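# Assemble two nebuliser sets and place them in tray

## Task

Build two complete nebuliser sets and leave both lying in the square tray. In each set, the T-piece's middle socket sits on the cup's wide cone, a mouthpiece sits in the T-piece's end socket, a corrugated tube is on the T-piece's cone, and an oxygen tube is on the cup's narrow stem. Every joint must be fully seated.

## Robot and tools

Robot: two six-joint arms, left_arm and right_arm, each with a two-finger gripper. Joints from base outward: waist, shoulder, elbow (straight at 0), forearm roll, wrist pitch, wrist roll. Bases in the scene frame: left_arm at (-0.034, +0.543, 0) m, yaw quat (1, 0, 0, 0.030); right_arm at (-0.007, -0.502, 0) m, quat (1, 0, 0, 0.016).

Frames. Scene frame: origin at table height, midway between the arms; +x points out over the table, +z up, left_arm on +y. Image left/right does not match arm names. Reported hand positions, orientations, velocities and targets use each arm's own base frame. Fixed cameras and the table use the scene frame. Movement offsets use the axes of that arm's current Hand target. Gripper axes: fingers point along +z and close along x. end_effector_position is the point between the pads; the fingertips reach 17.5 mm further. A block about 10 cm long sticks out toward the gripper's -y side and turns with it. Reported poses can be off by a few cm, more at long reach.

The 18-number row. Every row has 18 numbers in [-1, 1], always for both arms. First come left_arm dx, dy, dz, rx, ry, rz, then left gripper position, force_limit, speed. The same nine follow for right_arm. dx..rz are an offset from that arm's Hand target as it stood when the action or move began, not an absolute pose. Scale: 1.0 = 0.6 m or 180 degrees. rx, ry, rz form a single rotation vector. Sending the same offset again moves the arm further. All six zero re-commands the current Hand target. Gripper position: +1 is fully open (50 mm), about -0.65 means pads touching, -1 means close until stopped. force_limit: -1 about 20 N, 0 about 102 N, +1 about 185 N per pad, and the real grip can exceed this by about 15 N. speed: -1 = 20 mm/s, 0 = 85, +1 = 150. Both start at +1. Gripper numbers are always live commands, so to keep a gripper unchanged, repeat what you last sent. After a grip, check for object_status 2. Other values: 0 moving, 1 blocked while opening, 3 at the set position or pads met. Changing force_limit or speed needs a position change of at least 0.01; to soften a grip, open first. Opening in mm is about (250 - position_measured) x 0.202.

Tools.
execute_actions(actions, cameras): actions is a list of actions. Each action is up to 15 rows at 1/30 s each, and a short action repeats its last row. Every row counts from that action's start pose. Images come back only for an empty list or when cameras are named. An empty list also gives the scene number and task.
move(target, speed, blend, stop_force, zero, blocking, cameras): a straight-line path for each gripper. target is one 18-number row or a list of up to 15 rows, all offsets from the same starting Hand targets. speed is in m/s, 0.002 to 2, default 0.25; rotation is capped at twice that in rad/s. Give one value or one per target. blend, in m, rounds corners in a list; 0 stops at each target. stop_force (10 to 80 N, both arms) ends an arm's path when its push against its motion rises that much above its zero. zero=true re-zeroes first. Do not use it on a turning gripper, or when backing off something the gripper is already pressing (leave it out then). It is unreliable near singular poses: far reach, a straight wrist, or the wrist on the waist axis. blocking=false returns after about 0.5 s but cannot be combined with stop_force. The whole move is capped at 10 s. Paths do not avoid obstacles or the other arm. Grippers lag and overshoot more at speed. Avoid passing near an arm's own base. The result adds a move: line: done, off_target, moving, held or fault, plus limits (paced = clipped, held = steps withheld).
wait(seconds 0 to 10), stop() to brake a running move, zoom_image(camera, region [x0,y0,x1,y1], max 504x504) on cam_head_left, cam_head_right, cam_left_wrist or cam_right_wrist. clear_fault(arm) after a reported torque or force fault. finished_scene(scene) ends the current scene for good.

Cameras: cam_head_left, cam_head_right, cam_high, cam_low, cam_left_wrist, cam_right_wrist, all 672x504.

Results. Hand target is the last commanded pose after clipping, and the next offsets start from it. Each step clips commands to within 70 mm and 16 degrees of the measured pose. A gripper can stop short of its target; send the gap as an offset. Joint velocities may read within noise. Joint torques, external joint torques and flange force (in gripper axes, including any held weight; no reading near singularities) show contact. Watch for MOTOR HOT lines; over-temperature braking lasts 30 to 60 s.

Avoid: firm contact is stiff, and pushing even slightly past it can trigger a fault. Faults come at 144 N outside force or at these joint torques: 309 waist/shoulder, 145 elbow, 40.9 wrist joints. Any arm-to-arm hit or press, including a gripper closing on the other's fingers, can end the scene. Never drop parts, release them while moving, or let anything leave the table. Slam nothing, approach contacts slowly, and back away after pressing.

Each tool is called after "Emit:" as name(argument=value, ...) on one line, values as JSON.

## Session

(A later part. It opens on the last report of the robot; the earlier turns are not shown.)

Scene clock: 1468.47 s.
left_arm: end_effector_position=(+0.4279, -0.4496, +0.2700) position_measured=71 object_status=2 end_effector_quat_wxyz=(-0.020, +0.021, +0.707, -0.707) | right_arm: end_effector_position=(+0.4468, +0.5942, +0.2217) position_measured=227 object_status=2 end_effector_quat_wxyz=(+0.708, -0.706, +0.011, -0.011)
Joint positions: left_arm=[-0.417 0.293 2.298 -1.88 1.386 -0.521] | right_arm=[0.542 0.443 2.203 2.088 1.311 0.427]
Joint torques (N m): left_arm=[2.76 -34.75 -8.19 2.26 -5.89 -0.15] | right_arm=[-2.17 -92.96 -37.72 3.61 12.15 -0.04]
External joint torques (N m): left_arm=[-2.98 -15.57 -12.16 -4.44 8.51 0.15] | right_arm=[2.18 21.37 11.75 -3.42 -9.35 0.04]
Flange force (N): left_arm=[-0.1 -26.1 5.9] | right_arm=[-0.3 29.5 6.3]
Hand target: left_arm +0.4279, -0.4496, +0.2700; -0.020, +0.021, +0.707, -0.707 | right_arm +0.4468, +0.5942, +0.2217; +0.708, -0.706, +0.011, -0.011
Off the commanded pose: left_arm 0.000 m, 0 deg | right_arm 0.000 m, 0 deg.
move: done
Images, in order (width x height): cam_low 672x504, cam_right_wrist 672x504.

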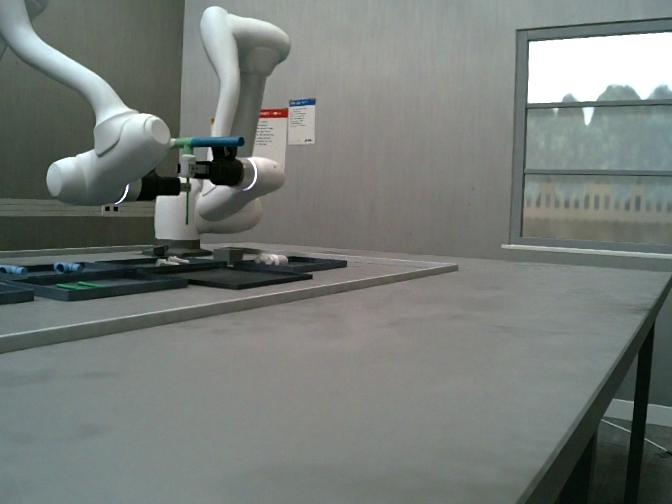

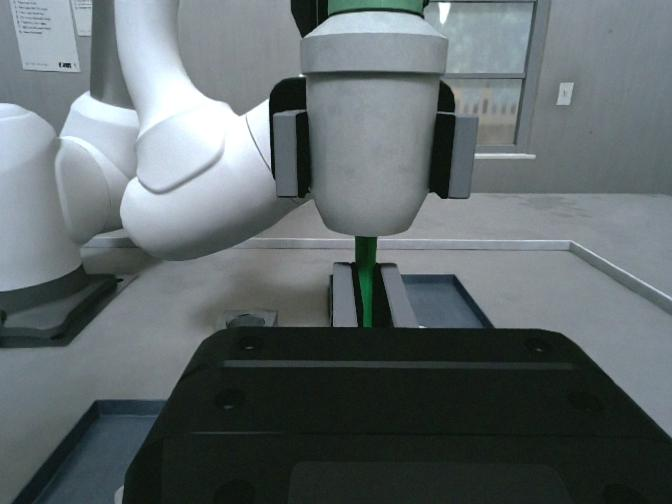

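Emit:
move(target=[[0,0,0,0,0,0,-0.97,1,-0.6,0,0.001,0,0,0,0,-1,0.2,-0.6],[0,0,0,0,0,0,-0.97,1,-0.6,0,0.001,0,0,0,0,0.1,1,0],[0,0,0,0,0,0,-0.97,1,-0.6,0,0.001,-0.15,0,0,0,0.1,1,0]], speed=[0.03, 0.05, 0.15])

Emit:
move(target=[-0.1214,0,0.0947,-0.5,0,0,-0.97,1,-0.6,-0.22,-0.0472,-0.2555,-0.3849,0.3849,0.3849,0.6,1,0], speed=0.35, cameras=["cam_right_wrist", "cam_left_wrist", "cam_head_left", "cam_low"])

Scene clock: 1554.33 s.
left_arm: end_effector_position=(+0.4279, -0.4496, +0.2700) position_measured=71 object_status=2 end_effector_quat_wxyz=(-0.020, +0.021, +0.707, -0.707) | right_arm: end_effector_position=(+0.4439, +0.5043, +0.2209) position_measured=138 object_status=3 end_effector_quat_wxyz=(+0.708, -0.706, +0.011, -0.011)
Joint positions: left_arm=[-0.417 0.293 2.298 -1.88 1.386 -0.521] | right_arm=[0.386 0.398 2.294 1.952 1.395 0.415]
Joint torques (N m): left_arm=[1.65 -53.08 -20.51 -1.74 2.35 -0.15] | right_arm=[-1.84 -64.2 -23.33 0.38 3.01 0.05]
External joint torques (N m): left_arm=[-1.86 2.6 0.19 -0.44 0.28 0.15] | right_arm=[1.5 -0.88 -0.69 0.16 -0.21 -0.05]
Flange force (N): left_arm=[-0.7 5.6 4.9] | right_arm=[-1.0 -1.9 3.5]
Hand target: left_arm +0.4279, -0.4496, +0.2700; -0.020, +0.021, +0.707, -0.707 | right_arm +0.4439, +0.5043, +0.2209; +0.708, -0.706, +0.011, -0.011
Off the commanded pose: left_arm 0.000 m, 0 deg | right_arm 0.000 m, 0 deg.
move: done

Scene clock: 1557.73 s.
left_arm: end_effector_position=(+0.4973, -0.5106, +0.2701) position_measured=71 object_status=2 end_effector_quat_wxyz=(+0.001, +0.029, +1.000, +0.000) | right_arm: end_effector_position=(+0.3072, +0.3551, +0.2490) position_measured=63 object_status=3 end_effector_quat_wxyz=(-0.001, +0.696, -0.718, -0.001)
Joint positions: left_arm=[-0.847 0.301 1.606 0.001 1.234 -2.359] | right_arm=[0.783 -0.066 2.064 0.001 1.142 3.956]
Joint torques (N m): left_arm=[1.94 -75.24 -41.64 4.25 -0.47 -0.14] | right_arm=[-2.18 -31.35 -38.83 3.71 0.09 0.03]
External joint torques (N m): left_arm=[-1.73 3.02 0.63 -0.21 0.4 0.14] | right_arm=[2.05 -1.41 -1.22 0.22 -0.16 -0.03]
Flange force (N): left_arm=[-1.0 -4.0 1.7] | right_arm=[-2.6 3.4 -2.3]
Hand target: left_arm +0.4973, -0.5106, +0.2701; +0.001, +0.029, +1.000, +0.000 | right_arm +0.3072, +0.3552, +0.2490; -0.001, +0.696, -0.718, -0.001
Off the commanded pose: left_arm 0.000 m, 0 deg | right_arm 0.000 m, 0 deg.
move: done; limits=paced
Images, in order (width x height): cam_head_left 672x504, cam_low 672x504, cam_left_wrist 672x504, cam_right_wrist 672x504.

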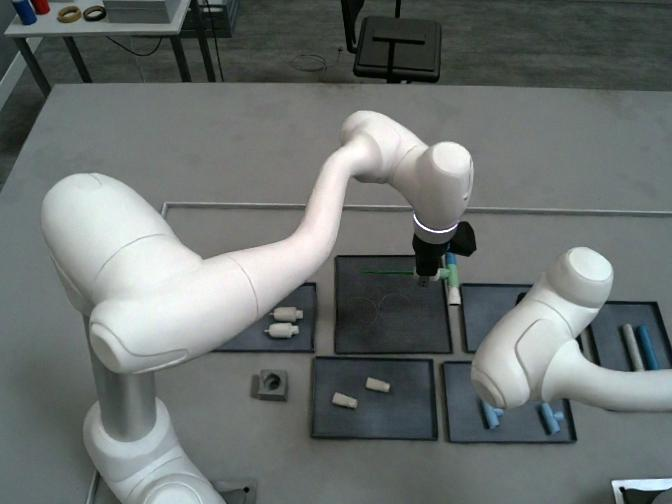

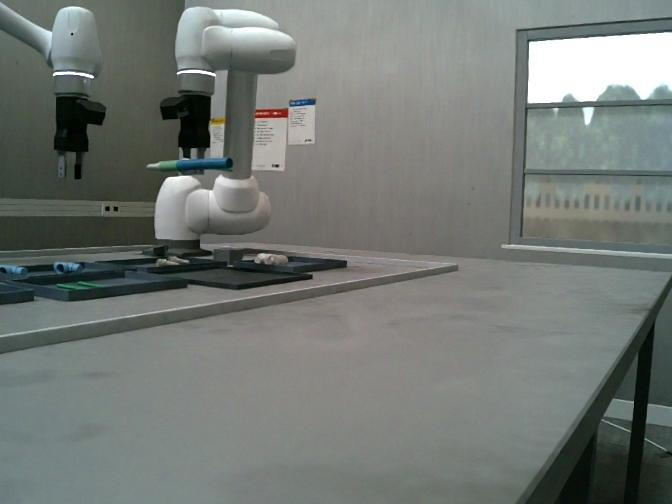

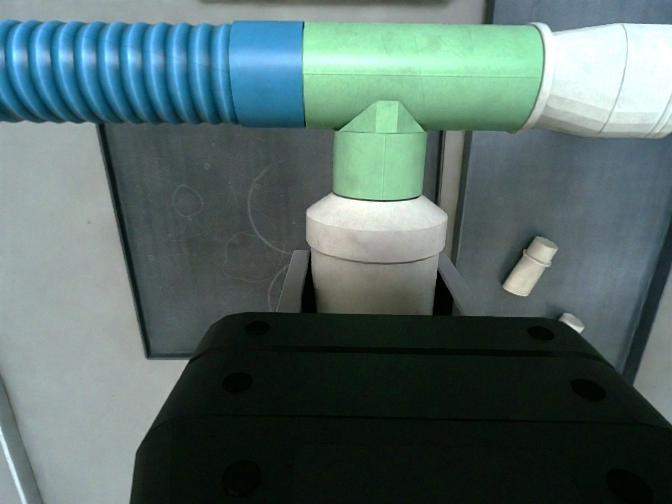

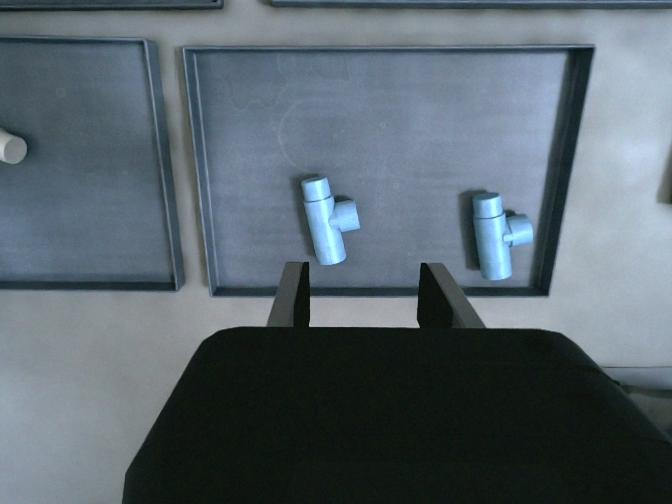

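Emit:
move(target=[-0.0433,-0.025,0.3167,-0.0622,0,0,-0.97,1,-0.6,0,0,0,0,0,0,0.6,1,0], speed=0.25, cameras=["cam_left_wrist", "cam_head_left", "cam_head_right"])

Emit:
zoom_image(camera="cam_head_left", region=[320, 215, 490, 365])

Emit:
zoom_image(camera="cam_head_right", region=[320, 215, 490, 365])

Scene clock: 1594.87 s.
left_arm: end_effector_position=(+0.5226, -0.5272, +0.0802) position_measured=71 object_status=2 end_effector_quat_wxyz=(+0.004, +0.029, +0.995, +0.097) | right_arm: end_effector_position=(+0.3072, +0.3552, +0.2490) position_measured=63 object_status=3 end_effector_quat_wxyz=(-0.001, +0.696, -0.718, -0.001)
Joint positions: left_arm=[-0.888 0.543 1.633 0.148 1.113 -2.475] | right_arm=[0.783 -0.066 2.064 0.001 1.142 3.956]
Joint torques (N m): left_arm=[1.56 -93.08 -36.11 4.07 -0.01 -0.14] | right_arm=[-2 -31.6 -38.89 3.71 0.09 0.02]
External joint torques (N m): left_arm=[-1.84 3.25 0.29 -0.26 0.39 0.14] | right_arm=[1.9 -1.36 -1.07 0.21 -0.15 -0.02]
Flange force (N): left_arm=[-1.2 -4.8 1.6] | right_arm=[-2.3 3.3 -2.1]
Hand target: left_arm +0.5226, -0.5271, +0.0801; +0.004, +0.029, +0.995, +0.097 | right_arm +0.3072, +0.3552, +0.2490; -0.001, +0.696, -0.718, -0.001
Off the commanded pose: left_arm 0.000 m, 0 deg | right_arm 0.000 m, 0 deg.
move: done
Images, in order (width x height): cam_head_left 672x504, cam_head_right 672x504, cam_left_wrist 672x504.

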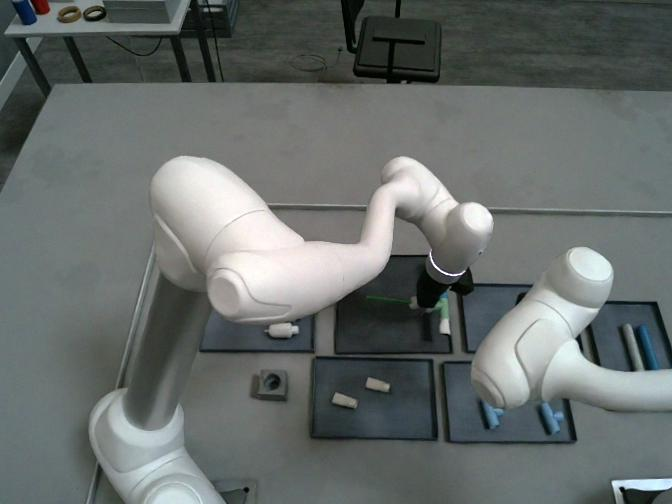

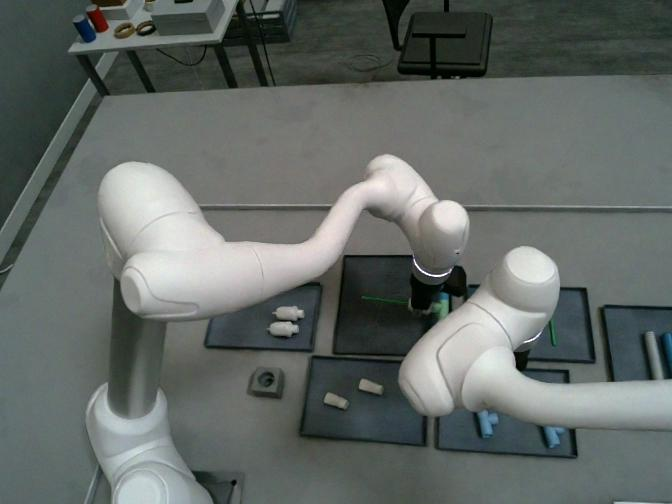

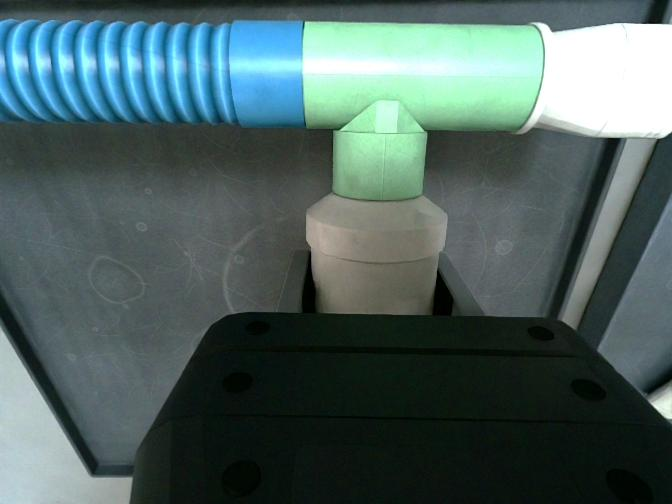

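Scaled by 2.965 from the camera's 672x504 image, which has a finer 960x720 frame.

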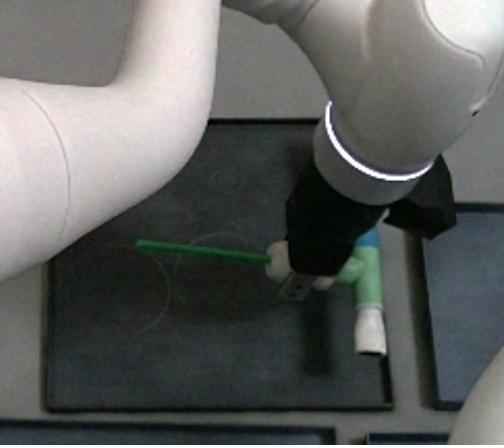

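Scaled by 2.965 from the camera's 672x504 image, which has a finer 960x720 frame.

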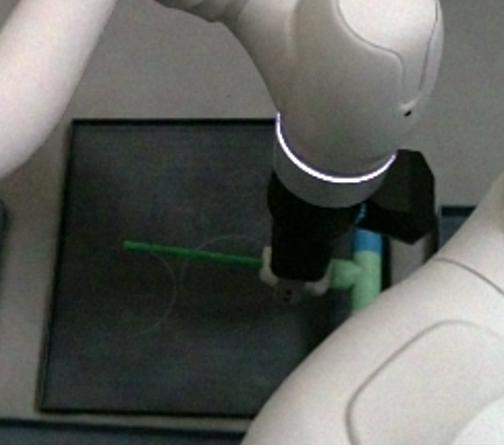

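Emit:
move(target=[0,-0.0142,0.0719,0,0,0,-0.97,1,-0.6,0,0,0,0,0,0,0.6,1,0], speed=0.12)

Emit:
move(target=[0,-0.0042,0.0212,0,0,0,-0.97,1,-0.6,0,0,0,0,0,0,0.6,1,0], speed=0.01, stop_force=10, cameras=["cam_left_wrist", "cam_head_left", "cam_low"])

Emit:
zoom_image(camera="cam_head_left", region=[320, 215, 490, 365])

Scene clock: 1613.57 s.
left_arm: end_effector_position=(+0.5226, -0.5271, +0.0361) position_measured=71 object_status=2 end_effector_quat_wxyz=(+0.004, +0.029, +0.995, +0.097) | right_arm: end_effector_position=(+0.3072, +0.3552, +0.2490) position_measured=63 object_status=3 end_effector_quat_wxyz=(-0.001, +0.696, -0.718, -0.001)
Joint positions: left_arm=[-0.888 0.585 1.658 0.153 1.048 -2.486] | right_arm=[0.783 -0.066 2.064 0.001 1.142 3.956]
Joint torques (N m): left_arm=[1.85 -95.16 -34.63 3.87 -0.03 -0.16] | right_arm=[-2.06 -31.53 -38.9 3.76 0.08 0.02]
External joint torques (N m): left_arm=[-1.89 3.1 0.64 -0.25 0.43 0.16] | right_arm=[1.99 -1.78 -1.24 0.18 -0.14 -0.02]
Flange force (N): left_arm=[-0.3 -4.2 2.0] | right_arm=[-2.1 3.7 -2.6]
Hand target: left_arm +0.5226, -0.5271, +0.0361; +0.004, +0.029, +0.995, +0.097 | right_arm +0.3072, +0.3552, +0.2490; -0.001, +0.696, -0.718, -0.001
Off the commanded pose: left_arm 0.000 m, 0 deg | right_arm 0.000 m, 0 deg.
move: done

Scene clock: 1614.60 s.
left_arm: end_effector_position=(+0.5227, -0.5272, +0.0317) position_measured=71 object_status=2 end_effector_quat_wxyz=(+0.004, +0.029, +0.995, +0.097) | right_arm: end_effector_position=(+0.3072, +0.3552, +0.2490) position_measured=63 object_status=3 end_effector_quat_wxyz=(-0.001, +0.696, -0.718, -0.001)
Joint positions: left_arm=[-0.888 0.59 1.66 0.154 1.041 -2.488] | right_arm=[0.783 -0.066 2.064 0.001 1.142 3.956]
Joint torques (N m): left_arm=[0.76 -84.2 -29.24 3.95 -0.81 -0.34] | right_arm=[-2 -31.52 -38.75 3.7 0.12 0.03]
External joint torques (N m): left_arm=[-0.58 -7.85 -4.52 -0.36 1.2 0.34] | right_arm=[1.95 -1.6 -1.28 0.24 -0.18 -0.03]
Flange force (N): left_arm=[-0.7 0.8 -12.1] | right_arm=[-2.3 3.4 -2.5]
Hand target: left_arm +0.5227, -0.5272, +0.0317; +0.004, +0.029, +0.995, +0.097 (not the last commanded pose) | right_arm +0.3072, +0.3552, +0.2490; -0.001, +0.696, -0.718, -0.001
Off the commanded pose: left_arm 0.009 m, 0 deg | right_arm 0.000 m, 0 deg.
move: contact (left_arm)
Images, in order (width x height): cam_head_left 672x504, cam_low 672x504, cam_left_wrist 672x504.

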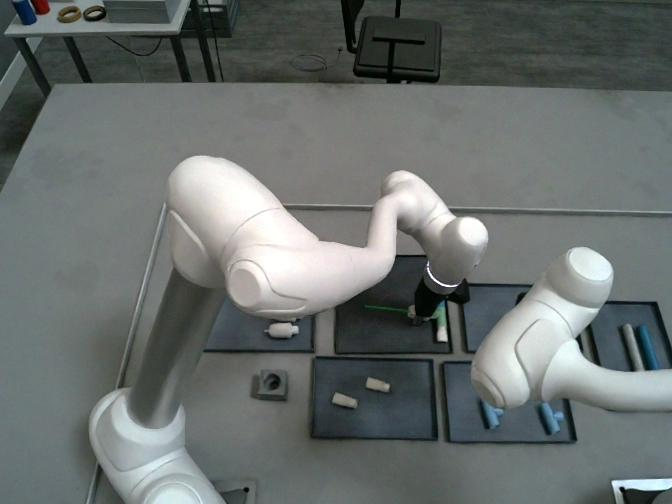

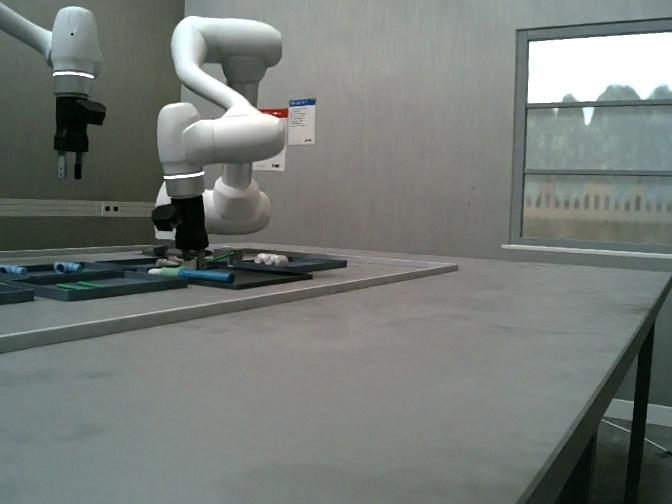

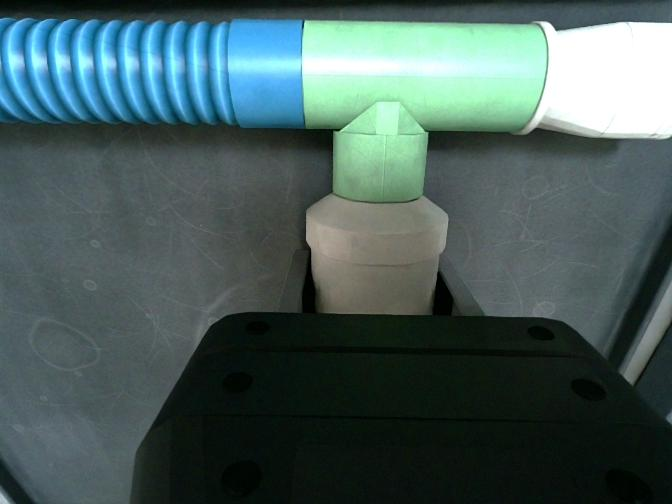

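Scaled by 2.965 from the camera's 672x504 image, which has a finer 960x720 frame.

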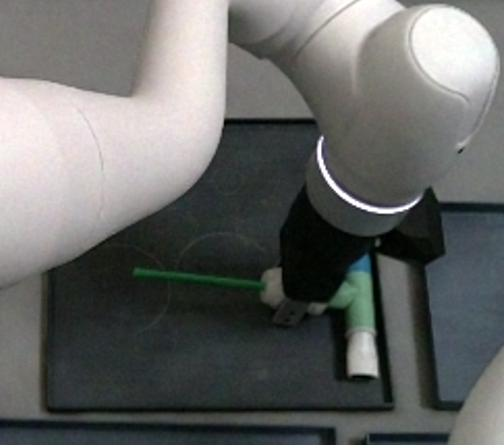

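Emit:
move(target=[[0,-0.0006,0.0033,0.01,0,0,-0.97,1,-0.6,0,0,0,0,0,0,0.6,1,0],[0,-0.0006,0.0033,0.01,0,0,0.9,1,-0.5,0,0,0,0,0,0,0.6,1,0],[0,-0.0006,-0.1667,0.01,0,0,0.9,1,-0.5,0,0,0,0,0,0,0.6,1,0]], speed=[0.03, 0.03, 0.12], cameras=["cam_left_wrist", "cam_head_left"])

Emit:
zoom_image(camera="cam_head_left", region=[320, 215, 490, 365])

Scene clock: 1624.93 s.
left_arm: end_effector_position=(+0.5214, -0.5469, +0.1298) position_measured=18 object_status=3 end_effector_quat_wxyz=(+0.003, +0.029, +0.996, +0.082) | right_arm: end_effector_position=(+0.3072, +0.3552, +0.2490) position_measured=63 object_status=3 end_effector_quat_wxyz=(-0.001, +0.696, -0.718, -0.001)
Joint positions: left_arm=[-0.897 0.509 1.581 0.119 1.175 -2.462] | right_arm=[0.783 -0.066 2.064 0.001 1.142 3.956]
Joint torques (N m): left_arm=[1.87 -91.67 -38.45 4.21 -0.09 -0.18] | right_arm=[-2.11 -31.8 -38.92 3.72 0.12 0.04]
External joint torques (N m): left_arm=[-2.09 2.87 0.62 -0.22 0.39 0.18] | right_arm=[2.15 -1.37 -1.2 0.22 -0.19 -0.05]
Flange force (N): left_arm=[-0.2 -4.1 1.5] | right_arm=[-2.8 3.5 -2.2]
Hand target: left_arm +0.5214, -0.5469, +0.1298; +0.003, +0.029, +0.996, +0.082 | right_arm +0.3072, +0.3552, +0.2490; -0.001, +0.696, -0.718, -0.001
Off the commanded pose: left_arm 0.000 m, 0 deg | right_arm 0.000 m, 0 deg.
move: done
Images, in order (width x height): cam_head_left 672x504, cam_left_wrist 672x504.

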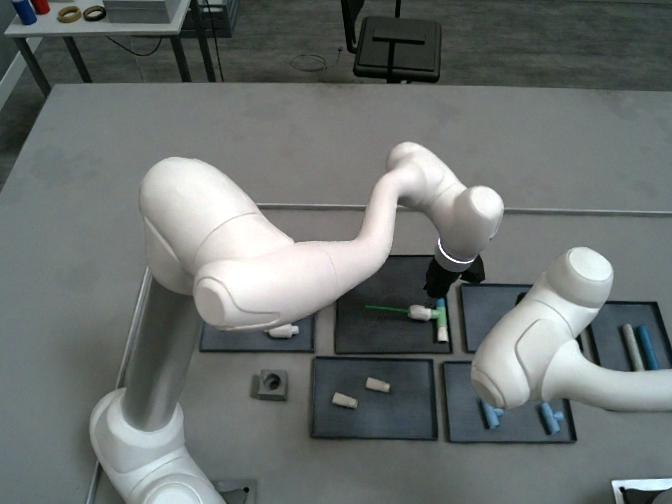

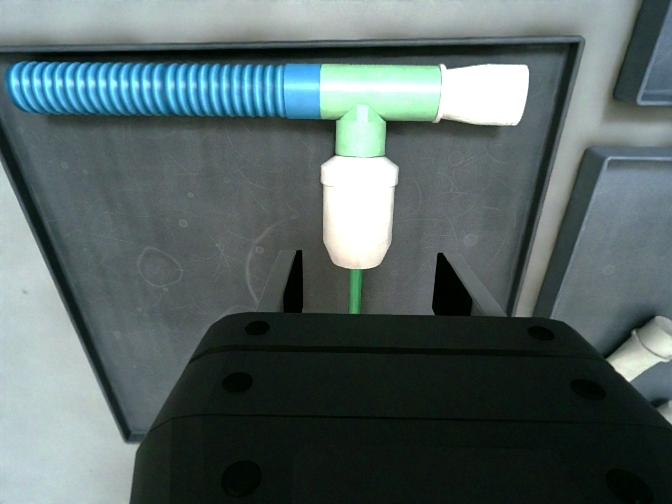

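Scaled by 2.965 from the camera's 672x504 image, which has a finer 960x720 frame.

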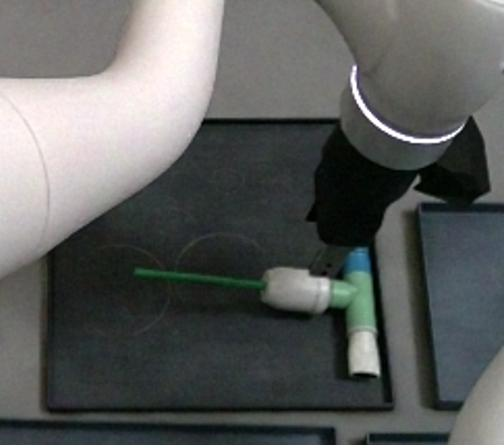

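Emit:
move(target=[0.0749,0.6985,-0.0875,0.0522,0,0,0.9,1,-0.5,0,0,0,0,0,0,0.3,1,0], speed=0.4, cameras=["cam_left_wrist", "cam_right_wrist"])

Emit:
zoom_image(camera="cam_right_wrist", region=[270, 160, 390, 280])

Emit:
zoom_image(camera="cam_left_wrist", region=[230, 80, 480, 330])

Scene clock: 1654.07 s.
left_arm: end_effector_position=(+0.5001, -0.1400, +0.2499) position_measured=18 object_status=3 end_effector_quat_wxyz=(+0.001, +0.030, +1.000, +0.000) | right_arm: end_effector_position=(+0.3072, +0.3552, +0.2490) position_measured=107 object_status=3 end_effector_quat_wxyz=(-0.001, +0.696, -0.718, -0.001)
Joint positions: left_arm=[-0.34 0.015 1.984 0 1.141 -1.851] | right_arm=[0.783 -0.066 2.064 0.001 1.142 3.956]
Joint torques (N m): left_arm=[1.04 -43.1 -40.62 4.13 -0.44 -0.11] | right_arm=[-1.97 -31.51 -38.68 3.75 0.1 -0.01]
External joint torques (N m): left_arm=[-1.14 2.01 1.12 -0.27 0.4 0.11] | right_arm=[1.62 -1.37 -1.44 0.18 -0.17 0.01]
Flange force (N): left_arm=[-0.8 -2.2 2.1] | right_arm=[-2.4 2.6 -2.5]
Hand target: left_arm +0.5002, -0.1400, +0.2498; +0.001, +0.029, +1.000, +0.000 | right_arm +0.3072, +0.3552, +0.2490; -0.001, +0.696, -0.718, -0.001
Off the commanded pose: left_arm 0.000 m, 0 deg | right_arm 0.000 m, 0 deg.
move: done
Images, in order (width x height): cam_left_wrist 672x504, cam_right_wrist 672x504.

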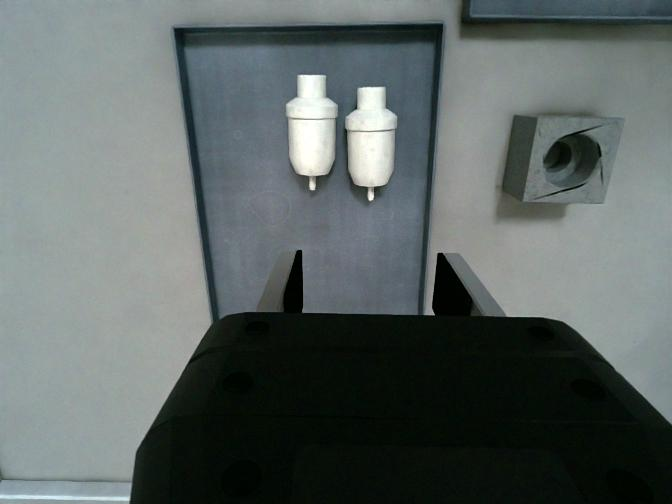

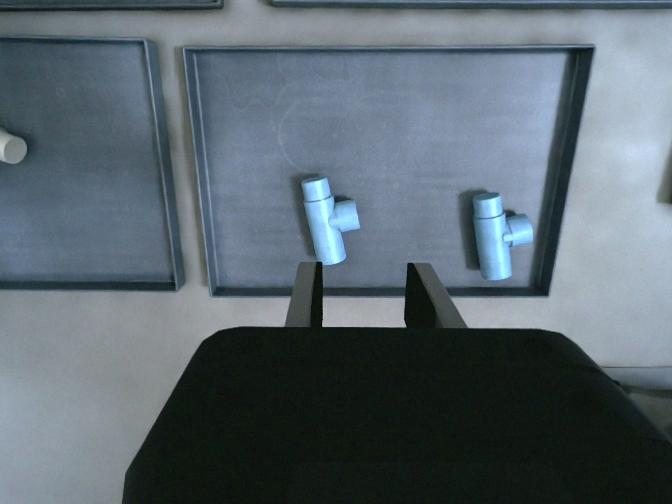

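Scaled by 4.200 from the camera's 672x504 image, which has a finer 960x720 frame.

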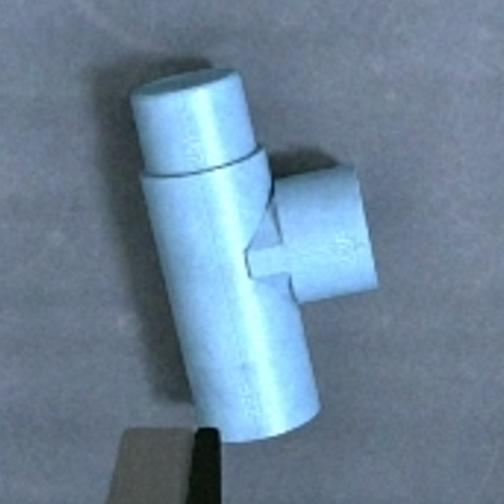

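Scaled by 2.016 from the camera's 672x504 image, which has a finer 960x720 frame.

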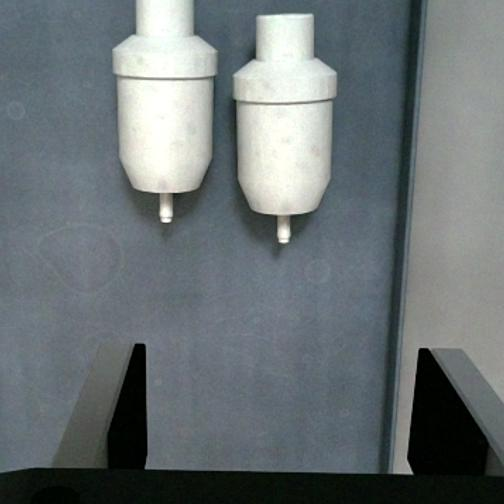

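Emit:
move(target=[-0.0522,-0.0417,0.2667,0,0,0.0032,0.76,1,-0.5,-0.0227,0.0912,0.265,0,0,-0.0667,0.3,1,0], speed=0.25, cameras=["cam_left_wrist", "cam_right_wrist"])

Emit:
zoom_image(camera="cam_right_wrist", region=[290, 130, 460, 330])

Emit:
zoom_image(camera="cam_left_wrist", region=[240, 100, 500, 330])

Scene clock: 1680.83 s.
left_arm: end_effector_position=(+0.5301, -0.1668, +0.0898) position_measured=39 object_status=3 end_effector_quat_wxyz=(+0.001, +0.034, +0.999, +0.000) | right_arm: end_effector_position=(+0.2529, +0.3708, +0.0900) position_measured=107 object_status=3 end_effector_quat_wxyz=(-0.001, +0.767, -0.641, -0.001)
Joint positions: left_arm=[-0.367 0.229 2.08 0 0.832 -1.869] | right_arm=[0.895 0.076 2.268 0.001 0.797 3.857]
Joint torques (N m): left_arm=[1.65 -59.05 -31.99 3.42 -0.46 -0.17] | right_arm=[-2.12 -38.71 -30.59 2.9 0.07 0.06]
External joint torques (N m): left_arm=[-2.04 3.24 -0.31 -0.27 0.42 0.17] | right_arm=[2.05 -0.63 -0.95 0.2 -0.14 -0.06]
Flange force (N): left_arm=[-4.1 -4.4 3.0] | right_arm=[-3.8 2.5 -1.4]
Hand target: left_arm +0.5302, -0.1669, +0.0898; +0.001, +0.035, +0.999, +0.000 | right_arm +0.2529, +0.3708, +0.0900; -0.001, +0.767, -0.641, -0.001
Off the commanded pose: left_arm 0.000 m, 0 deg | right_arm 0.000 m, 0 deg.
move: done
Images, in order (width x height): cam_left_wrist 672x504, cam_right_wrist 672x504.

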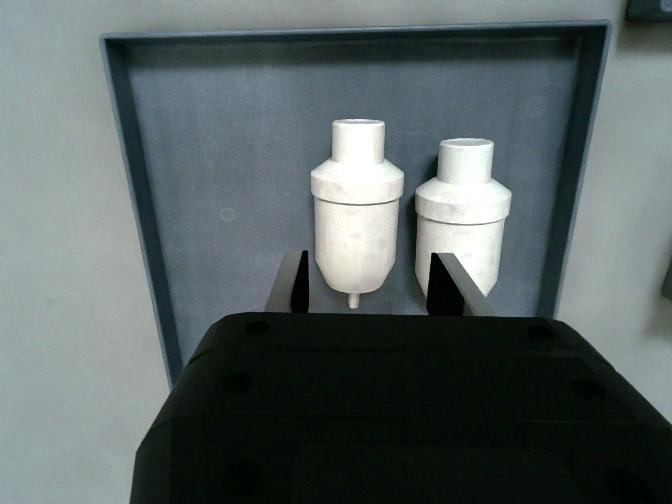

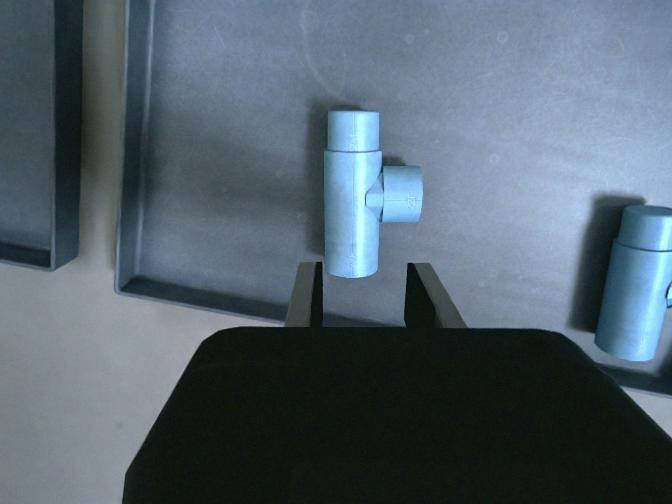

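Scaled by 2.520 from the camera's 672x504 image, which has a finer 960x720 frame.

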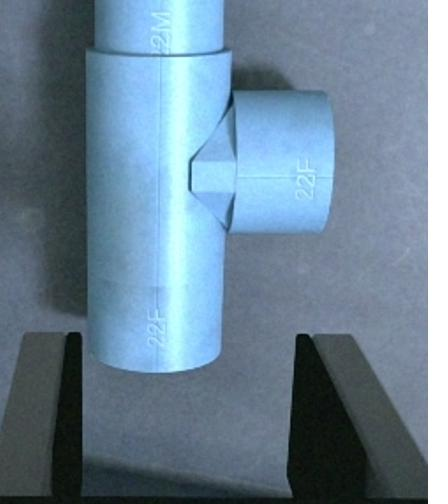

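Scaled by 1.938 from the camera's 672x504 image, which has a finer 960x720 frame.

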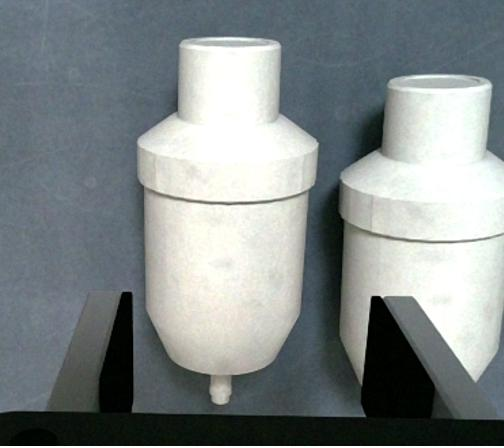

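Emit:
move(target=[[0.0767,0.0047,0.0413,0,0,0,0.76,1,-0.5,-0.0033,0.003,0.075,0,0,0,0.3,1,0],[0.0767,0.0047,0.0413,0,0,0,0.76,1,-0.5,-0.0033,0.003,0.1092,0,0,0,0.3,1,0],[0.0767,0.0047,0.0413,0,0,0,0.76,1,-0.5,-0.0033,0.003,0.1092,0,0,0,-1,1,-0.6]], speed=[0.15, 0.05, 0.05], cameras=["cam_left_wrist", "cam_right_wrist"])

Emit:
zoom_image(camera="cam_left_wrist", region=[240, 150, 480, 330])

Emit:
zoom_image(camera="cam_right_wrist", region=[290, 150, 450, 330])

Scene clock: 1717.07 s.
left_arm: end_effector_position=(+0.4845, -0.1609, +0.0650) position_measured=39 object_status=3 end_effector_quat_wxyz=(+0.001, +0.035, +0.999, +0.000) | right_arm: end_effector_position=(+0.2508, +0.3725, +0.0245) position_measured=135 object_status=2 end_effector_quat_wxyz=(-0.001, +0.767, -0.641, -0.001)
Joint positions: left_arm=[-0.388 0.2 2.18 0 0.76 -1.89] | right_arm=[0.901 0.182 2.317 0.002 0.642 3.863]
Joint torques (N m): left_arm=[1.69 -53.19 -30.19 3.27 -0.48 -0.13] | right_arm=[-2.23 -44.3 -25.52 2.42 0.07 0.05]
External joint torques (N m): left_arm=[-1.91 2.3 0.15 -0.33 0.44 0.13] | right_arm=[2.11 -1.46 -0.84 0.17 -0.13 -0.05]
Flange force (N): left_arm=[-1.9 -4.1 2.5] | right_arm=[-3.1 3.4 -2.8]
Hand target: left_arm +0.4845, -0.1609, +0.0650; +0.001, +0.035, +0.999, +0.000 | right_arm +0.2508, +0.3725, +0.0245; -0.001, +0.767, -0.641, -0.001
Off the commanded pose: left_arm 0.000 m, 0 deg | right_arm 0.000 m, 0 deg.
move: done
Images, in order (width x height): cam_left_wrist 672x504, cam_right_wrist 672x504.

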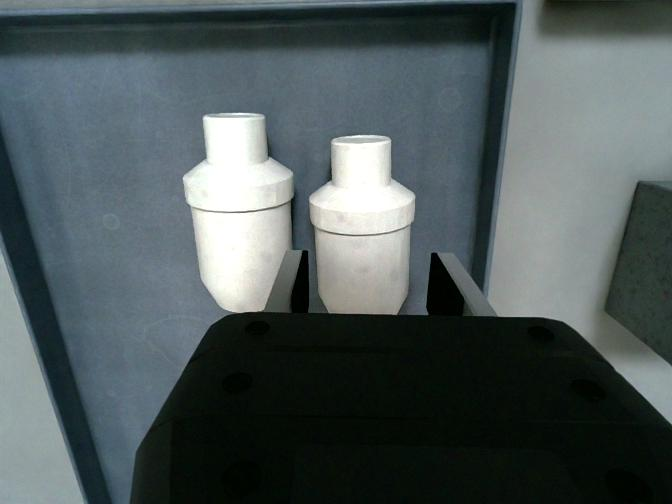

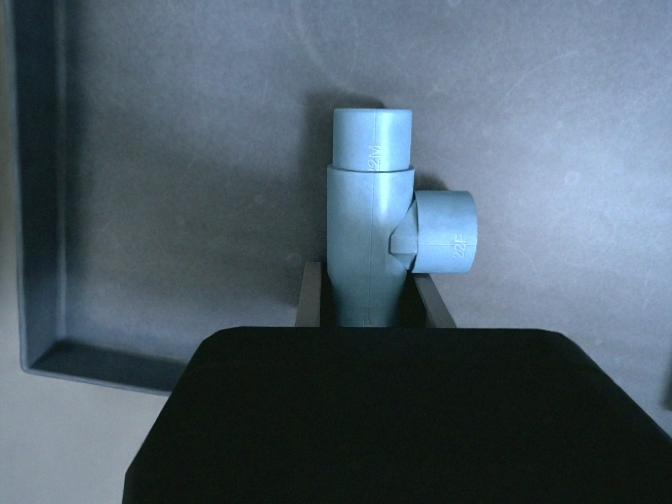

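Scaled by 2.100 from the camera's 672x504 image, which has a finer 960x720 frame.

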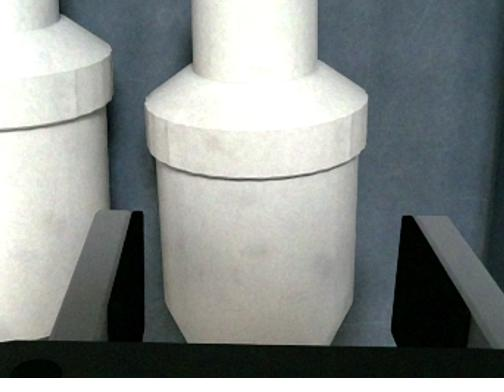

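Scaled by 2.800 from the camera's 672x504 image, which has a finer 960x720 frame.

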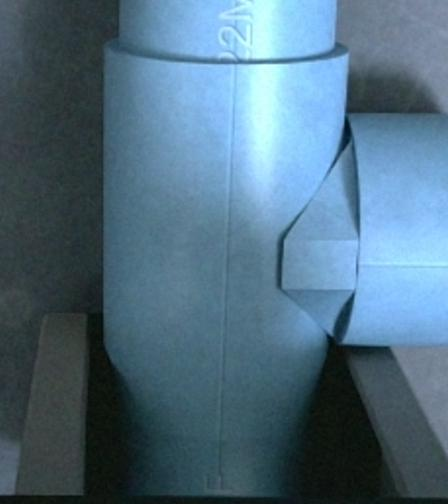

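Emit:
move(target=[[0,0,0.005,0.0222,0,0,0.76,1,-0.5,0,0,0,0,0,0,-1,1,-0.6],[0,0,0.0692,0.0222,0,0,0.76,1,-0.5,0,0,0,0,0,0,-1,1,-0.6]], speed=[0.05, 0.025], stop_force=15, cameras=["cam_left_wrist"])

Emit:
zoom_image(camera="cam_left_wrist", region=[200, 150, 480, 330])

Scene clock: 1728.80 s.
left_arm: end_effector_position=(+0.4846, -0.1609, +0.0235) position_measured=39 object_status=3 end_effector_quat_wxyz=(+0.000, +0.035, +0.999, -0.035) | right_arm: end_effector_position=(+0.2508, +0.3725, +0.0245) position_measured=135 object_status=2 end_effector_quat_wxyz=(-0.001, +0.767, -0.641, -0.001)
Joint positions: left_arm=[-0.35 0.258 2.216 -0.111 0.65 -1.764] | right_arm=[0.901 0.182 2.317 0.002 0.642 3.863]
Joint torques (N m): left_arm=[1.75 -55.83 -26.9 2.79 -0.51 -0.17] | right_arm=[-2.2 -44.19 -25.4 2.38 0.09 0.01]
External joint torques (N m): left_arm=[-1.76 2.33 0.31 -0.3 0.44 0.17] | right_arm=[2.08 -1.36 -0.97 0.21 -0.15 -0.01]
Flange force (N): left_arm=[-1.6 -3.3 3.3] | right_arm=[-3.4 3.2 -2.6]
Hand target: left_arm +0.4846, -0.1609, +0.0235; +0.000, +0.035, +0.999, -0.035 | right_arm +0.2508, +0.3725, +0.0245; -0.001, +0.767, -0.641, -0.001
Off the commanded pose: left_arm 0.000 m, 0 deg | right_arm 0.000 m, 0 deg.
move: done
Images, in order (width x height): cam_left_wrist 672x504.

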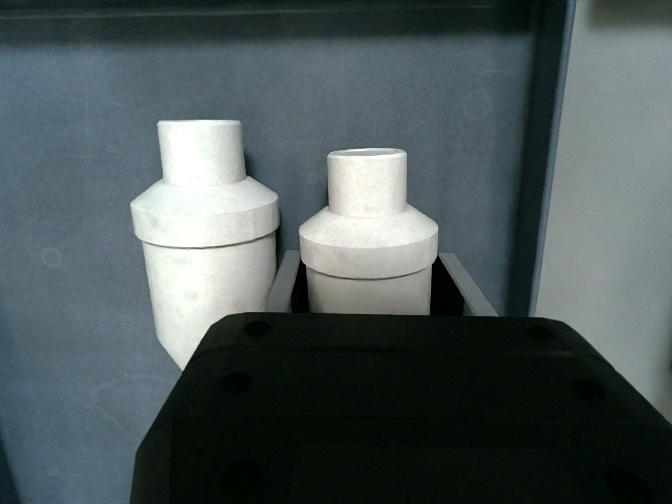

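Scaled by 1.800 from the camera's 672x504 image, which has a finer 960x720 frame.

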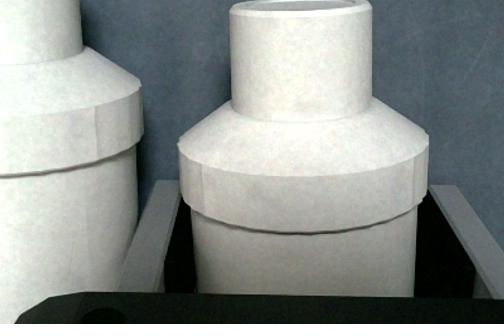

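Emit:
move(target=[[0,0,0,0,0,0,-0.97,1,-0.6,0,0,0,0,0,0,-1,1,-0.6],[-0.0003,-0.0105,-0.1498,0,0,0,-0.97,1,-0.6,0,0,-0.2,0,0,0,-1,1,-0.6],[0.0597,-0.5142,-0.3763,0.4777,-0.0027,-0.0037,-0.97,1,-0.6,-0.0772,-0.2977,-0.6258,0.0524,-0.4979,0.0528,-1,1,-0.6]], speed=[0.1, 0.15, 0.4], blend=[0, 0.03, 0], cameras=["cam_left_wrist", "cam_right_wrist", "cam_head_left"])

Scene clock: 1749.83 s.
left_arm: end_effector_position=(+0.4284, -0.4496, +0.2703) position_measured=71 object_status=2 end_effector_quat_wxyz=(-0.020, +0.019, +0.707, -0.707) | right_arm: end_effector_position=(+0.4184, +0.4491, +0.4001) position_measured=135 object_status=2 end_effector_quat_wxyz=(+0.508, -0.491, +0.508, +0.492)
Joint positions: left_arm=[-0.418 0.292 2.298 -1.882 1.384 -0.523] | right_arm=[0.291 0.033 2.267 1.792 1.332 2.386]
Joint torques (N m): left_arm=[1.55 -52.59 -20.5 -1.73 2.26 -0.13] | right_arm=[-1.89 -38.38 -35.63 1.32 2.33 -0.05]
External joint torques (N m): left_arm=[-1.65 2.47 0.35 -0.44 0.35 0.13] | right_arm=[1.77 -1.47 -0.99 0.12 -0.23 -0.03]
Flange force (N): left_arm=[-0.5 5.4 4.3] | right_arm=[-3.0 2.1 4.1]
Hand target: left_arm +0.4284, -0.4497, +0.2702; -0.020, +0.019, +0.707, -0.707 | right_arm +0.4184, +0.4491, +0.4001; +0.508, -0.491, +0.508, +0.492
Off the commanded pose: left_arm 0.000 m, 0 deg | right_arm 0.000 m, 0 deg.
move: done
Images, in order (width x height): cam_head_left 672x504, cam_left_wrist 672x504, cam_right_wrist 672x504.

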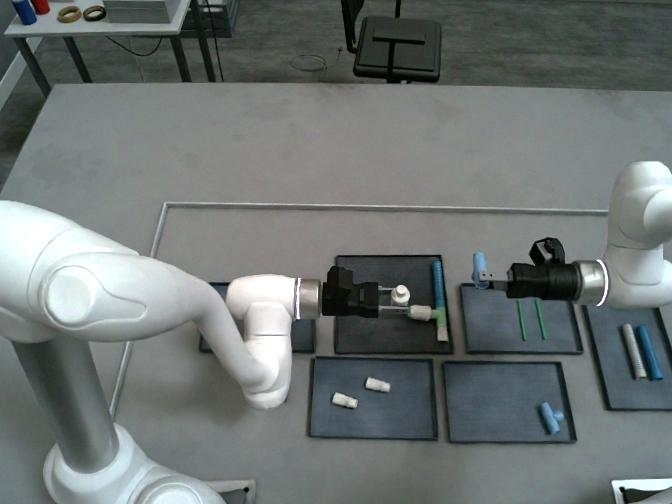

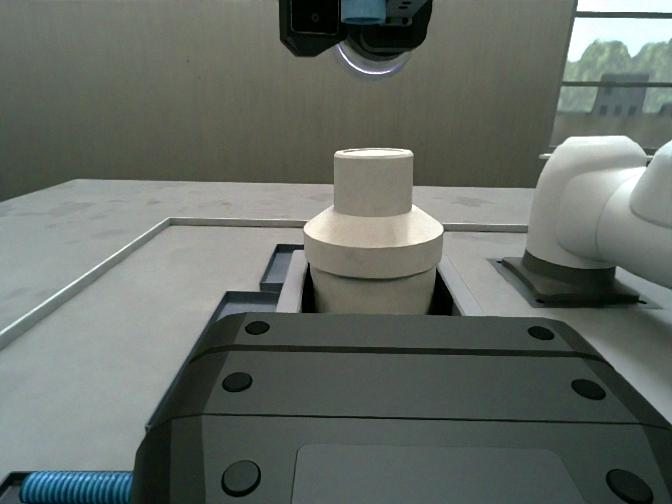

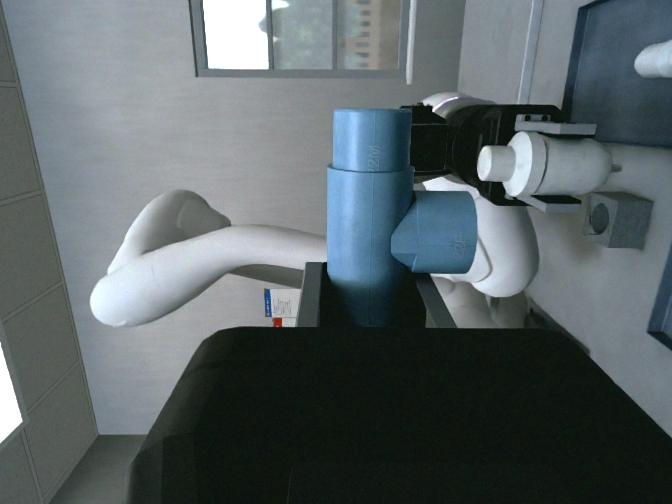

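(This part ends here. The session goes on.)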